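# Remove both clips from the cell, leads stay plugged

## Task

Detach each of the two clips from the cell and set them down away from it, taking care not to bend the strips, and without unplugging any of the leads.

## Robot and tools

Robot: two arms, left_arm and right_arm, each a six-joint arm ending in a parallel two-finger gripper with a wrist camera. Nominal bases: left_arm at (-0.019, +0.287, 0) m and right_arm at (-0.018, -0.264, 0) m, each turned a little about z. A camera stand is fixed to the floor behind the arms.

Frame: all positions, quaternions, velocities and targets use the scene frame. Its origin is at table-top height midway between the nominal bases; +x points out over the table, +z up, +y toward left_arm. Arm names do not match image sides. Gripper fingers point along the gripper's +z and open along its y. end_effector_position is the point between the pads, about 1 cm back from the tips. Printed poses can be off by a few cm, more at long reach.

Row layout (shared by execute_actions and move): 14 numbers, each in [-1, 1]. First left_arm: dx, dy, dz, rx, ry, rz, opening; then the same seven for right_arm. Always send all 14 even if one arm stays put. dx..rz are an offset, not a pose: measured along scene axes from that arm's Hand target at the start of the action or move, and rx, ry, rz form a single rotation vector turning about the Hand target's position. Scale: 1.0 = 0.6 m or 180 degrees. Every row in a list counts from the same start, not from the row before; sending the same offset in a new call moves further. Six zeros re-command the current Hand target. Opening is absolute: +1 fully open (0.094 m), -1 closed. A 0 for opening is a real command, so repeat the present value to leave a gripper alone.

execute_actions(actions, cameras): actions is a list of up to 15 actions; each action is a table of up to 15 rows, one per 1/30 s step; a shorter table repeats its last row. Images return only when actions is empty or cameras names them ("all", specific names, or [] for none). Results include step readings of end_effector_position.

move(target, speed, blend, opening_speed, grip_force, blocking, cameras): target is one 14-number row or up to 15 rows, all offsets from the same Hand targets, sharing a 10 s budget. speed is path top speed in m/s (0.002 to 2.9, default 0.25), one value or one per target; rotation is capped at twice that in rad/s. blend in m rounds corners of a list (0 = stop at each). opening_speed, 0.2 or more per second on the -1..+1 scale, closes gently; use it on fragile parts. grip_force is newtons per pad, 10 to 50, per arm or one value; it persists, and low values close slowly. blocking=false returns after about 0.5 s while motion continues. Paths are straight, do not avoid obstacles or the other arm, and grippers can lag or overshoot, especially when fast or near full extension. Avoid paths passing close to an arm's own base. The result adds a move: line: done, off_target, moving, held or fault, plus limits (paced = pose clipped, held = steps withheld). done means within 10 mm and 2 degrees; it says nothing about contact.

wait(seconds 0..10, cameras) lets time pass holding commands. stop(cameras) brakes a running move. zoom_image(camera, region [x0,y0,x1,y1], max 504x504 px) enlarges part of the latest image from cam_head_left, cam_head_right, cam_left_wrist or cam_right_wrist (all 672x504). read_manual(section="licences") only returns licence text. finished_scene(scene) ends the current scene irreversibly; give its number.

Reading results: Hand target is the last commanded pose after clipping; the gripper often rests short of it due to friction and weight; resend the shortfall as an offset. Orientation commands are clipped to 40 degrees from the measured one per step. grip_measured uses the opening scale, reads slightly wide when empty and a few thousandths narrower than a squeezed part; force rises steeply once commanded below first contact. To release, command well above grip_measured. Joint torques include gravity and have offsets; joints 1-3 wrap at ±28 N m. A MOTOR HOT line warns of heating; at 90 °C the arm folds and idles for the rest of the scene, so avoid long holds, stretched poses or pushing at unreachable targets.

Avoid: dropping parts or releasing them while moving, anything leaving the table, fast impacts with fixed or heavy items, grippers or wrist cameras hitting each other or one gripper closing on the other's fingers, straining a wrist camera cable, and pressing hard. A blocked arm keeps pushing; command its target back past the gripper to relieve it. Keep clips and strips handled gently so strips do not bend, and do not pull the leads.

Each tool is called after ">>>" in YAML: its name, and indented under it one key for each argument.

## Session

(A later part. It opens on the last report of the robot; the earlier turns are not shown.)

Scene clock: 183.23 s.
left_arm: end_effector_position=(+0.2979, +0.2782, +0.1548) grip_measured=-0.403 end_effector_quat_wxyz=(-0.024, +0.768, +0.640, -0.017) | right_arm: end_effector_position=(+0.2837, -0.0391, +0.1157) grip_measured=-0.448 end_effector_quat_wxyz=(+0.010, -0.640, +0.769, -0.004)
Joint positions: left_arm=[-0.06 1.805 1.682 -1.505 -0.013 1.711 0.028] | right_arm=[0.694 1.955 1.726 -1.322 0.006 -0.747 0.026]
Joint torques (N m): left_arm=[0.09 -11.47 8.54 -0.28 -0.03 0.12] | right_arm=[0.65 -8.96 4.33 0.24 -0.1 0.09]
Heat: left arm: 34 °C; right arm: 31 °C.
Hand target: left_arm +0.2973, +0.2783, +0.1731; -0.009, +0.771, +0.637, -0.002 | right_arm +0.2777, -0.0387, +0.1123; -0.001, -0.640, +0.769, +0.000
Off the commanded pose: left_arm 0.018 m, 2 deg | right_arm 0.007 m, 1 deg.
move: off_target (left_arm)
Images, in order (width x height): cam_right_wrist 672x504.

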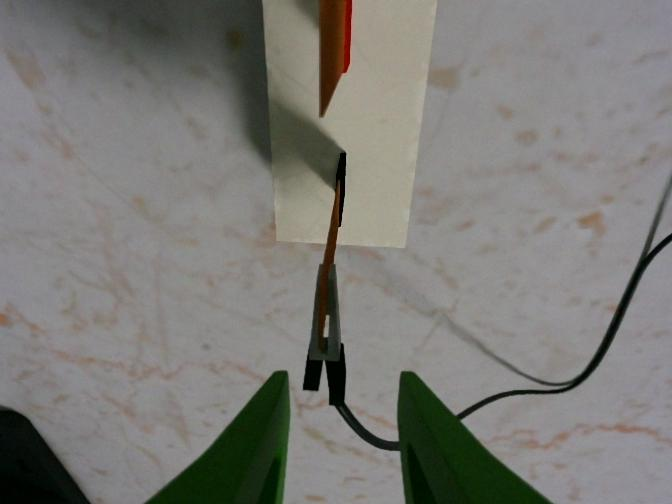

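>>> move:
  target: [0,0,0,0,0,0,-0.4,-0.0117,-0.0095,-0.018,0,0,0,-0.45]
  speed: 0.03
  cameras: ["cam_right_wrist"]

Scene clock: 191.07 s.
left_arm: end_effector_position=(+0.2979, +0.2782, +0.1548) grip_measured=-0.403 end_effector_quat_wxyz=(-0.024, +0.768, +0.640, -0.017) | right_arm: end_effector_position=(+0.2762, -0.0446, +0.0928) grip_measured=-0.448 end_effector_quat_wxyz=(-0.007, -0.640, +0.769, -0.003)
Joint positions: left_arm=[-0.06 1.805 1.682 -1.505 -0.013 1.711 0.028] | right_arm=[0.694 1.955 1.635 -1.265 0.006 -0.747 0.026]
Joint torques (N m): left_arm=[0.09 -11.48 8.53 -0.27 -0.01 0.12] | right_arm=[0.59 -11.47 4.14 0.21 -0.12 0.06]
Heat: left arm: 34 °C; right arm: 31 °C.
Hand target: left_arm +0.2973, +0.2783, +0.1731; -0.009, +0.771, +0.637, -0.002 | right_arm +0.2707, -0.0444, +0.1015; -0.001, -0.640, +0.769, +0.000
Off the commanded pose: left_arm 0.018 m, 2 deg | right_arm 0.010 m, 1 deg.
move: off_target (left_arm)
Images, in order (width x height): cam_right_wrist 672x504.

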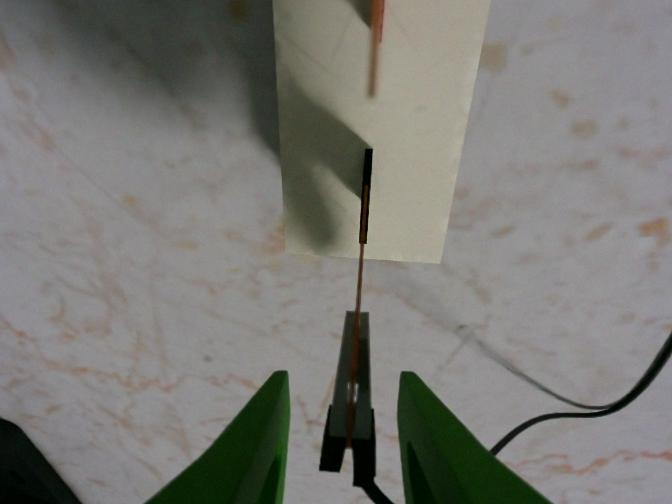

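>>> move:
  target: [0,0,0,0,0,0,-0.4,0.0,-0.0,0.025,0,0,0,-0.45]
  speed: 0.03
  cameras: ["cam_right_wrist"]

Scene clock: 197.70 s.
left_arm: end_effector_position=(+0.2979, +0.2782, +0.1548) grip_measured=-0.403 end_effector_quat_wxyz=(-0.024, +0.768, +0.640, -0.017) | right_arm: end_effector_position=(+0.2740, -0.0463, +0.0989) grip_measured=-0.448 end_effector_quat_wxyz=(-0.014, -0.640, +0.768, -0.002)
Joint positions: left_arm=[-0.06 1.805 1.682 -1.505 -0.013 1.711 0.028] | right_arm=[0.694 1.955 1.659 -1.302 0.006 -0.747 0.026]
Joint torques (N m): left_arm=[0.09 -11.49 8.51 -0.27 -0.02 0.13] | right_arm=[0.57 -11.66 6.34 0.01 -0.1 0.08]
Heat: left arm: 35 °C; right arm: 31 °C.
Hand target: left_arm +0.2973, +0.2783, +0.1731; -0.009, +0.771, +0.637, -0.002 | right_arm +0.2707, -0.0444, +0.1165; -0.001, -0.640, +0.769, +0.000
Off the commanded pose: left_arm 0.018 m, 2 deg | right_arm 0.018 m, 2 deg.
move: off_target (left_arm, right_arm)
Images, in order (width x height): cam_right_wrist 672x504.

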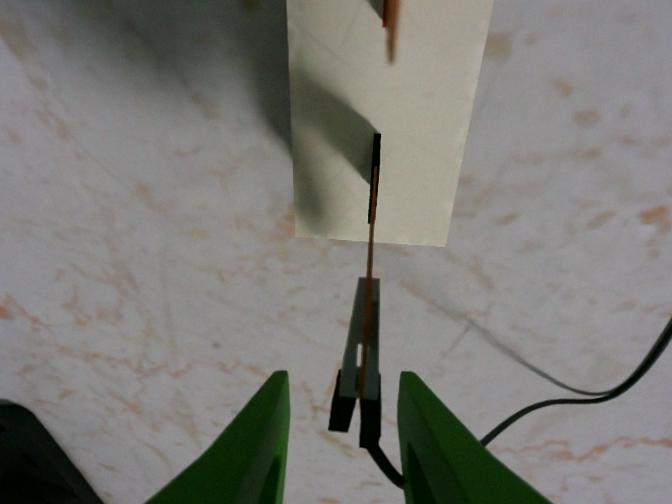

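>>> move:
  target: [0,0,0,0,0,0,-0.4,0.006,0.004,0.01,0.004,-0.006,0,-0.45]
  speed: 0.03
  cameras: ["cam_right_wrist"]

Scene clock: 203.53 s.
left_arm: end_effector_position=(+0.2979, +0.2782, +0.1548) grip_measured=-0.403 end_effector_quat_wxyz=(-0.024, +0.768, +0.640, -0.017) | right_arm: end_effector_position=(+0.2769, -0.0442, +0.1027) grip_measured=-0.448 end_effector_quat_wxyz=(-0.007, -0.640, +0.769, -0.003)
Joint positions: left_arm=[-0.06 1.805 1.682 -1.505 -0.013 1.711 0.028] | right_arm=[0.694 1.955 1.674 -1.304 0.006 -0.747 0.026]
Joint torques (N m): left_arm=[0.12 -11.47 8.51 -0.28 -0.02 0.13] | right_arm=[0.62 -12.1 6.43 0.07 -0.1 0.06]
Heat: left arm: 35 °C; right arm: 31 °C.
Hand target: left_arm +0.2973, +0.2783, +0.1731; -0.009, +0.771, +0.637, -0.002 | right_arm +0.2743, -0.0420, +0.1225; +0.011, -0.639, +0.769, -0.001
Off the commanded pose: left_arm 0.018 m, 2 deg | right_arm 0.020 m, 2 deg.
move: off_target (left_arm, right_arm)
Images, in order (width x height): cam_right_wrist 672x504.

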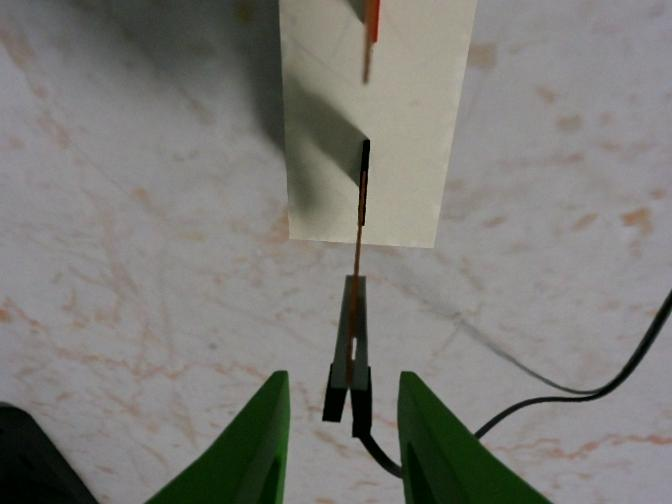

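>>> move:
  target: [0,0,0,0,0,0,-0.4,0,0,0,0.001,-0.0012,0,-0.76]
  opening_speed: 0.25
  speed: 0.03
  cameras: ["cam_right_wrist"]

Scene clock: 208.77 s.
left_arm: end_effector_position=(+0.2979, +0.2782, +0.1548) grip_measured=-0.403 end_effector_quat_wxyz=(-0.024, +0.768, +0.640, -0.017) | right_arm: end_effector_position=(+0.2769, -0.0441, +0.1056) grip_measured=-0.758 end_effector_quat_wxyz=(-0.003, -0.640, +0.769, -0.003)
Joint positions: left_arm=[-0.06 1.805 1.682 -1.505 -0.013 1.711 0.028] | right_arm=[0.694 1.946 1.674 -1.304 0.006 -0.747 0.011]
Joint torques (N m): left_arm=[0.12 -11.48 8.5 -0.27 -0.02 0.12] | right_arm=[0.64 -11.77 5.9 0.11 -0.09 0.06]
Heat: left arm: 36 °C; right arm: 31 °C.
Hand target: left_arm +0.2973, +0.2783, +0.1731; -0.009, +0.771, +0.637, -0.002 | right_arm +0.2743, -0.0420, +0.1226; +0.013, -0.639, +0.769, -0.001
Off the commanded pose: left_arm 0.018 m, 2 deg | right_arm 0.017 m, 2 deg.
move: off_target (left_arm, right_arm)
Images, in order (width x height): cam_right_wrist 672x504.

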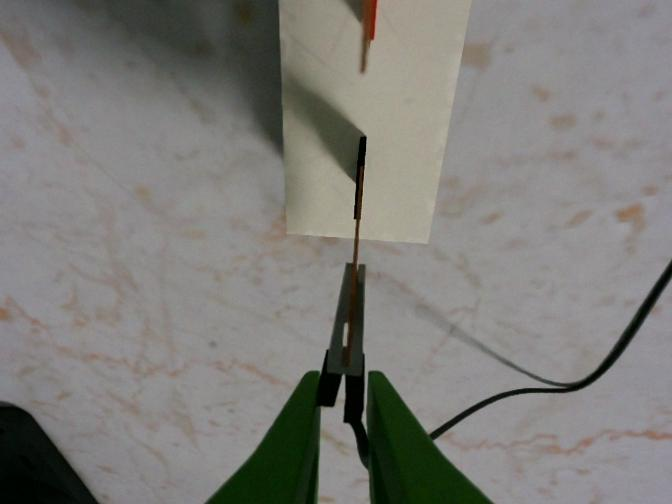

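>>> move:
  target: [0,0,0,0,0,0,-0.4,0,0,0,0,0,0,-0.83]
  opening_speed: 0.2
  speed: 0.03
  cameras: ["cam_right_wrist"]

Scene clock: 214.77 s.
left_arm: end_effector_position=(+0.2979, +0.2782, +0.1548) grip_measured=-0.403 end_effector_quat_wxyz=(-0.024, +0.768, +0.640, -0.017) | right_arm: end_effector_position=(+0.2762, -0.0447, +0.1056) grip_measured=-0.827 end_effector_quat_wxyz=(-0.005, -0.640, +0.769, -0.003)
Joint positions: left_arm=[-0.06 1.805 1.682 -1.505 -0.013 1.711 0.028] | right_arm=[0.694 1.946 1.674 -1.308 0.006 -0.747 0.008]
Joint torques (N m): left_arm=[0.09 -11.47 8.55 -0.27 -0.03 0.12] | right_arm=[0.58 -11.74 5.96 0.14 -0.09 0.08]
Heat: left arm: 36 °C; right arm: 31 °C.
Hand target: left_arm +0.2973, +0.2783, +0.1731; -0.009, +0.771, +0.637, -0.002 | right_arm +0.2743, -0.0420, +0.1226; +0.013, -0.639, +0.769, -0.001
Off the commanded pose: left_arm 0.018 m, 2 deg | right_arm 0.017 m, 2 deg.
move: off_target (left_arm, right_arm)
Images, in order (width x height): cam_right_wrist 672x504.

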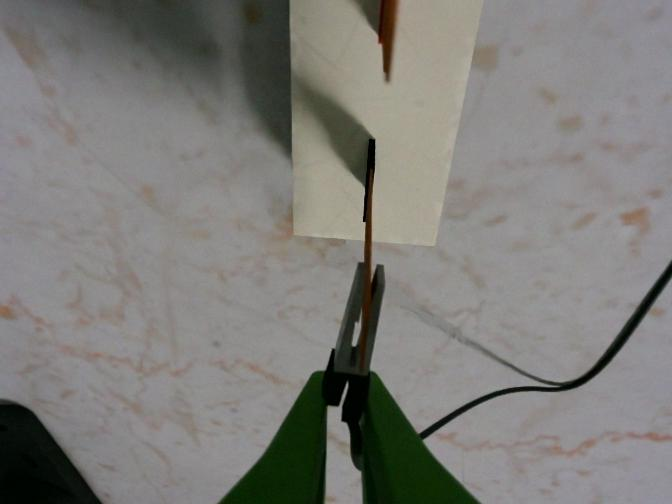

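>>> zoom_image:
  camera: "cam_right_wrist"
  region: [290, 130, 450, 430]

Scaled by 1.680.

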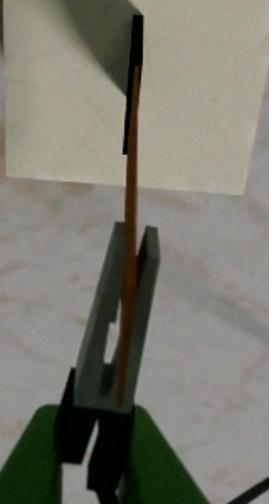

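>>> move:
  target: [0,0,0,0,0,0,-0.4,0.004,0.003,0.015,0.003,-0.004,0,-0.837]
  speed: 0.05
  cameras: ["cam_right_wrist"]

Scene clock: 223.50 s.
left_arm: end_effector_position=(+0.2979, +0.2782, +0.1548) grip_measured=-0.403 end_effector_quat_wxyz=(-0.024, +0.768, +0.640, -0.017) | right_arm: end_effector_position=(+0.2790, -0.0426, +0.1116) grip_measured=-0.834 end_effector_quat_wxyz=(+0.002, -0.640, +0.769, -0.003)
Joint positions: left_arm=[-0.06 1.805 1.682 -1.505 -0.013 1.711 0.028] | right_arm=[0.694 1.946 1.698 -1.319 0.006 -0.747 0.008]
Joint torques (N m): left_arm=[0.1 -11.51 8.53 -0.27 -0.03 0.11] | right_arm=[0.58 -12.04 6.56 0.1 -0.09 0.06]
Heat: left arm: 37 °C; right arm: 31 °C.
Hand target: left_arm +0.2973, +0.2783, +0.1731; -0.009, +0.771, +0.637, -0.002 | right_arm +0.2767, -0.0402, +0.1316; +0.021, -0.639, +0.769, -0.002
Off the commanded pose: left_arm 0.018 m, 2 deg | right_arm 0.020 m, 2 deg.
move: off_target (left_arm, right_arm)
Images, in order (width x height): cam_right_wrist 672x504.

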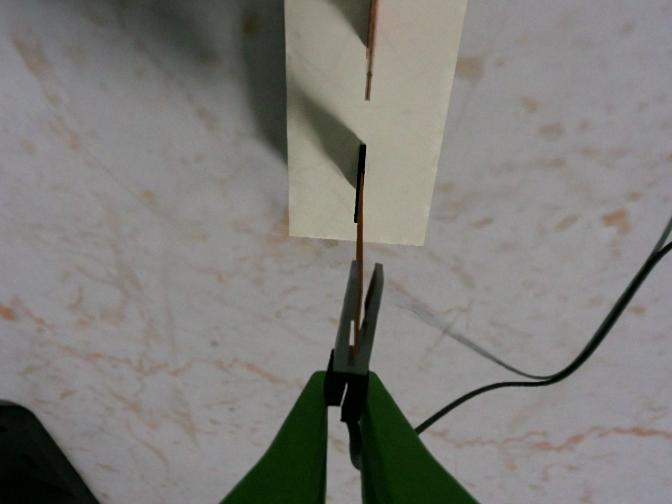

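Clearly rising, strip centered and free. Continue up.

>>> move:
  target: [0,0,0,0,0,0,-0.4,0.004,0.003,0.035,0,0,0,-0.837]
  speed: 0.06
  cameras: ["cam_right_wrist"]

Scene clock: 226.73 s.
left_arm: end_effector_position=(+0.2979, +0.2782, +0.1548) grip_measured=-0.403 end_effector_quat_wxyz=(-0.024, +0.768, +0.640, -0.017) | right_arm: end_effector_position=(+0.2834, -0.0393, +0.1412) grip_measured=-0.834 end_effector_quat_wxyz=(+0.016, -0.640, +0.768, -0.004)
Joint positions: left_arm=[-0.06 1.805 1.682 -1.505 -0.013 1.711 0.028] | right_arm=[0.694 1.946 1.815 -1.408 0.006 -0.747 0.008]
Joint torques (N m): left_arm=[0.09 -11.48 8.55 -0.28 -0.02 0.11] | right_arm=[0.59 -10.33 6.38 0.13 -0.09 0.08]
Heat: left arm: 37 °C; right arm: 31 °C.
Hand target: left_arm +0.2973, +0.2783, +0.1731; -0.009, +0.771, +0.637, -0.002 | right_arm +0.2791, -0.0384, +0.1525; +0.021, -0.639, +0.769, -0.002
Off the commanded pose: left_arm 0.018 m, 2 deg | right_arm 0.012 m, 1 deg.
move: off_target (left_arm, right_arm)
Images, in order (width x height): cam_right_wrist 672x504.

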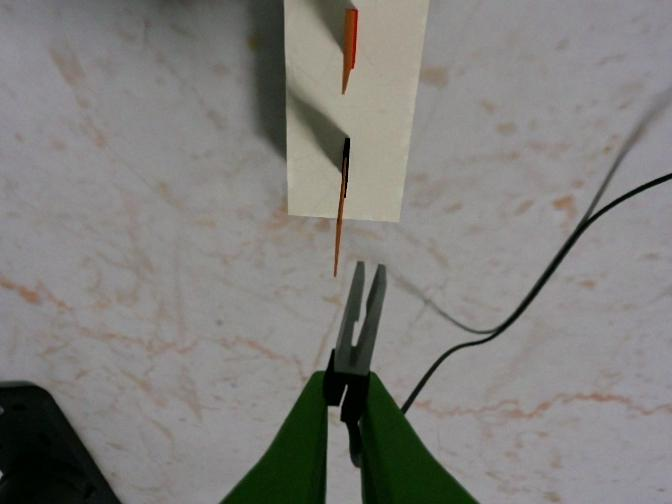

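>>> move:
  target:
    - [0,0,0,0,0,0,-0.4,0.02,-0.18,-0.01,0,0,0,-0.837]
    - [0,0,0,0,0,0,-0.4,0.045,-0.21,-0.18,0,0,0,-0.837]
  blend: [0.03,0]
  speed: [0.12,0.12]
  cameras: ["cam_right_wrist"]

>>> move:
  target: [0,0,0,0,0,0,-0.4,0,0,-0.04,0,0,0,-0.837]
  speed: 0.05

Scene clock: 233.90 s.
left_arm: end_effector_position=(+0.2979, +0.2782, +0.1548) grip_measured=-0.403 end_effector_quat_wxyz=(-0.024, +0.768, +0.640, -0.017) | right_arm: end_effector_position=(+0.3120, -0.1630, +0.0517) grip_measured=-0.834 end_effector_quat_wxyz=(+0.034, -0.638, +0.769, -0.014)
Joint positions: left_arm=[-0.06 1.805 1.682 -1.505 -0.013 1.711 0.028] | right_arm=[0.347 1.819 1.286 -0.964 0 -1.091 0.008]
Joint torques (N m): left_arm=[0.1 -11.48 8.54 -0.28 -0.02 0.12] | right_arm=[-0.29 -6.75 4.36 0.36 -0.17 -0.1]
Heat: left arm: 37 °C; right arm: 31 °C.
Hand target: left_arm +0.2973, +0.2783, +0.1731; -0.009, +0.771, +0.637, -0.002 | right_arm +0.3061, -0.1643, +0.0445; +0.021, -0.640, +0.768, -0.002
Off the commanded pose: left_arm 0.018 m, 2 deg | right_arm 0.009 m, 2 deg.
move: off_target (left_arm)
Images, in order (width x height): cam_right_wrist 672x504.

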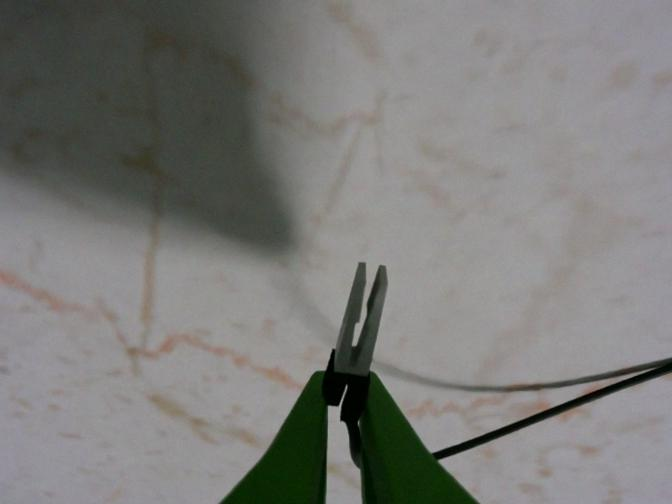

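Scene clock: 235.00 s.
left_arm: end_effector_position=(+0.2979, +0.2782, +0.1548) grip_measured=-0.403 end_effector_quat_wxyz=(-0.024, +0.768, +0.640, -0.017) | right_arm: end_effector_position=(+0.3132, -0.1626, +0.0293) grip_measured=-0.834 end_effector_quat_wxyz=(+0.036, -0.638, +0.769, -0.015)
Joint positions: left_arm=[-0.06 1.805 1.682 -1.505 -0.013 1.711 0.028] | right_arm=[0.347 1.848 1.228 -0.873 0 -1.091 0.008]
Joint torques (N m): left_arm=[0.08 -11.48 8.5 -0.27 -0.03 0.12] | right_arm=[-0.42 -6.65 4.1 0.32 -0.18 -0.08]
Heat: left arm: 37 °C; right arm: 31 °C.
Hand target: left_arm +0.2973, +0.2783, +0.1731; -0.009, +0.771, +0.637, -0.002 | right_arm +0.3060, -0.1643, +0.0205; +0.021, -0.639, +0.769, -0.001
Off the commanded pose: left_arm 0.018 m, 2 deg | right_arm 0.011 m, 2 deg.
move: off_target (left_arm, right_arm)

>>> move:
  target: [0,0,0,0,0,0,-0.4,0,0,-0.015,0,0,0,-0.837]
  speed: 0.03

>>> move:
  target: [0,0,0,0,0,0,-0.4,0,0,-0.013,0,0,0,-0.837]
  speed: 0.03
  cameras: ["cam_right_wrist"]

Scene clock: 238.77 s.
left_arm: end_effector_position=(+0.2979, +0.2782, +0.1548) grip_measured=-0.403 end_effector_quat_wxyz=(-0.024, +0.768, +0.640, -0.017) | right_arm: end_effector_position=(+0.3139, -0.1623, +0.0211) grip_measured=-0.834 end_effector_quat_wxyz=(+0.037, -0.638, +0.769, -0.015)
Joint positions: left_arm=[-0.06 1.805 1.682 -1.505 -0.013 1.711 0.028] | right_arm=[0.347 1.86 1.209 -0.839 0 -1.091 0.008]
Joint torques (N m): left_arm=[0.09 -11.47 8.55 -0.27 -0.02 0.12] | right_arm=[-0.42 -6.6 3.96 0.31 -0.16 -0.08]
Heat: left arm: 37 °C; right arm: 31 °C.
Hand target: left_arm +0.2973, +0.2783, +0.1731; -0.009, +0.771, +0.637, -0.002 | right_arm +0.3061, -0.1643, +0.0116; +0.021, -0.639, +0.769, -0.002
Off the commanded pose: left_arm 0.018 m, 2 deg | right_arm 0.013 m, 2 deg.
move: off_target (left_arm, right_arm)

Scene clock: 239.53 s.
left_arm: end_effector_position=(+0.2979, +0.2782, +0.1548) grip_measured=-0.403 end_effector_quat_wxyz=(-0.024, +0.768, +0.640, -0.017) | right_arm: end_effector_position=(+0.3133, -0.1625, +0.0137) grip_measured=-0.834 end_effector_quat_wxyz=(+0.036, -0.638, +0.769, -0.015)
Joint positions: left_arm=[-0.06 1.805 1.682 -1.505 -0.013 1.711 0.028] | right_arm=[0.347 1.872 1.193 -0.814 0 -1.091 0.008]
Joint torques (N m): left_arm=[0.13 -11.47 8.53 -0.27 -0.02 0.11] | right_arm=[-0.35 -6.67 3.78 0.39 -0.17 -0.09]
Heat: left arm: 37 °C; right arm: 31 °C.
Hand target: left_arm +0.2973, +0.2783, +0.1731; -0.009, +0.771, +0.637, -0.002 | right_arm +0.3060, -0.1643, +0.0037; +0.021, -0.639, +0.769, -0.002
Off the commanded pose: left_arm 0.018 m, 2 deg | right_arm 0.012 m, 2 deg.
move: off_target (left_arm, right_arm)
Images, in order (width x height): cam_right_wrist 672x504.

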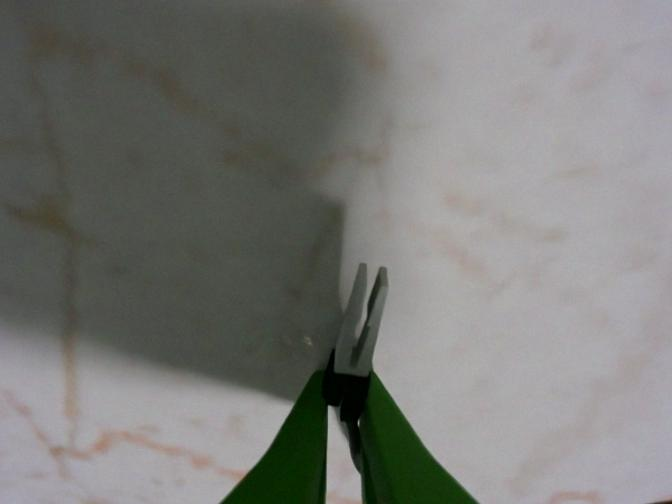

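Near contact. Slightly lower, then release and retreat.

>>> move:
  target: [0,0,0,0,0,0,-0.4,0,0,-0.004,0,0,0,-0.837]
  speed: 0.03

>>> move:
  target:
    - [0,0,0,0,0,0,-0.4,0,0,0.01,0,0,0,-0.5]
    - [0,0,0,0,0,0,-0.4,0,0,0.13,0,0,0,-0.5]
    - [0,0,0,0,0,0,-0.4,0.0,-0.16,0.25,0,0,0,-0.5]
  speed: [0.05,0.1,0.15]
  blend: [0,0.03,0]
  opening_speed: 0.25
  cameras: ["cam_head_left","cam_head_right","cam_right_wrist"]

Scene clock: 244.23 s.
left_arm: end_effector_position=(+0.2979, +0.2782, +0.1548) grip_measured=-0.403 end_effector_quat_wxyz=(-0.024, +0.768, +0.640, -0.017) | right_arm: end_effector_position=(+0.3133, -0.1625, +0.0135) grip_measured=-0.834 end_effector_quat_wxyz=(+0.036, -0.638, +0.769, -0.015)
Joint positions: left_arm=[-0.06 1.805 1.682 -1.505 -0.013 1.711 0.028] | right_arm=[0.347 1.872 1.192 -0.813 0 -1.091 0.008]
Joint torques (N m): left_arm=[0.08 -11.47 8.5 -0.28 -0.02 0.12] | right_arm=[-0.38 -6.35 3.58 0.46 -0.18 -0.09]
Heat: left arm: 37 °C; right arm: 30 °C.
Hand target: left_arm +0.2973, +0.2783, +0.1731; -0.009, +0.771, +0.637, -0.002 | right_arm +0.3061, -0.1643, +0.0013; +0.021, -0.639, +0.769, -0.002
Off the commanded pose: left_arm 0.018 m, 2 deg | right_arm 0.014 m, 2 deg.
move: off_target (left_arm, right_arm)

Scene clock: 248.10 s.
left_arm: end_effector_position=(+0.2979, +0.2782, +0.1548) grip_measured=-0.403 end_effector_quat_wxyz=(-0.024, +0.768, +0.640, -0.017) | right_arm: end_effector_position=(+0.3097, -0.2626, +0.1383) grip_measured=-0.502 end_effector_quat_wxyz=(+0.011, -0.636, +0.772, -0.003)
Joint positions: left_arm=[-0.06 1.805 1.682 -1.505 -0.013 1.711 0.028] | right_arm=[0.048 1.763 1.567 -1.354 -0.01 -1.383 0.023]
Joint torques (N m): left_arm=[0.09 -11.51 8.53 -0.27 -0.01 0.13] | right_arm=[-0.09 -9.42 6.34 0.06 -0.18 -0.04]
Heat: left arm: 38 °C; right arm: 30 °C.
Hand target: left_arm +0.2973, +0.2783, +0.1731; -0.009, +0.771, +0.637, -0.002 | right_arm +0.3061, -0.2603, +0.1513; +0.021, -0.639, +0.769, -0.002
Off the commanded pose: left_arm 0.018 m, 2 deg | right_arm 0.014 m, 1 deg.
move: off_target (left_arm, right_arm)
Images, in order (width x height): cam_head_left 672x504, cam_head_right 672x504, cam_right_wrist 672x504.

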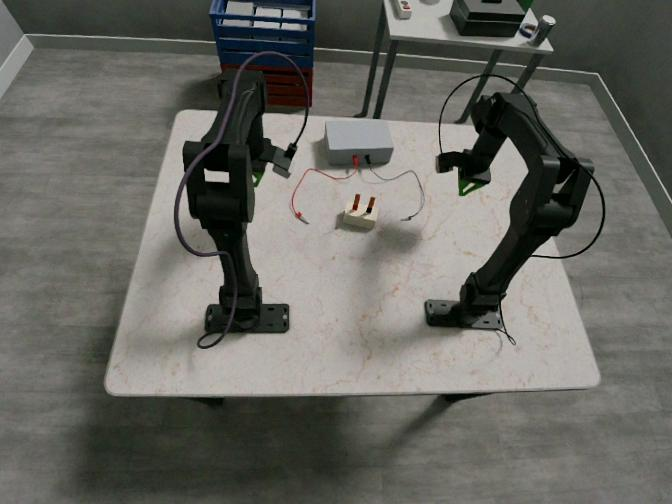

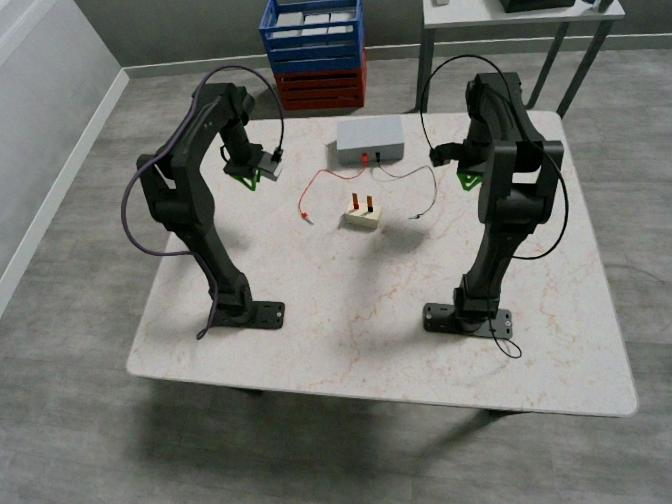

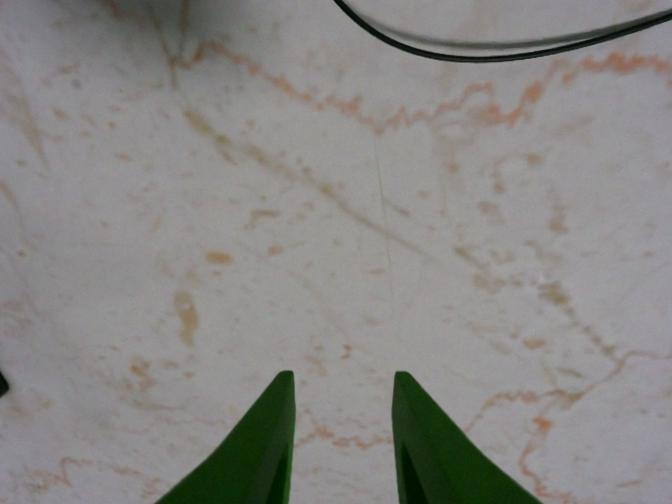

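>>> finished_scene:
  scene: 2

The scene is finished: the task was done.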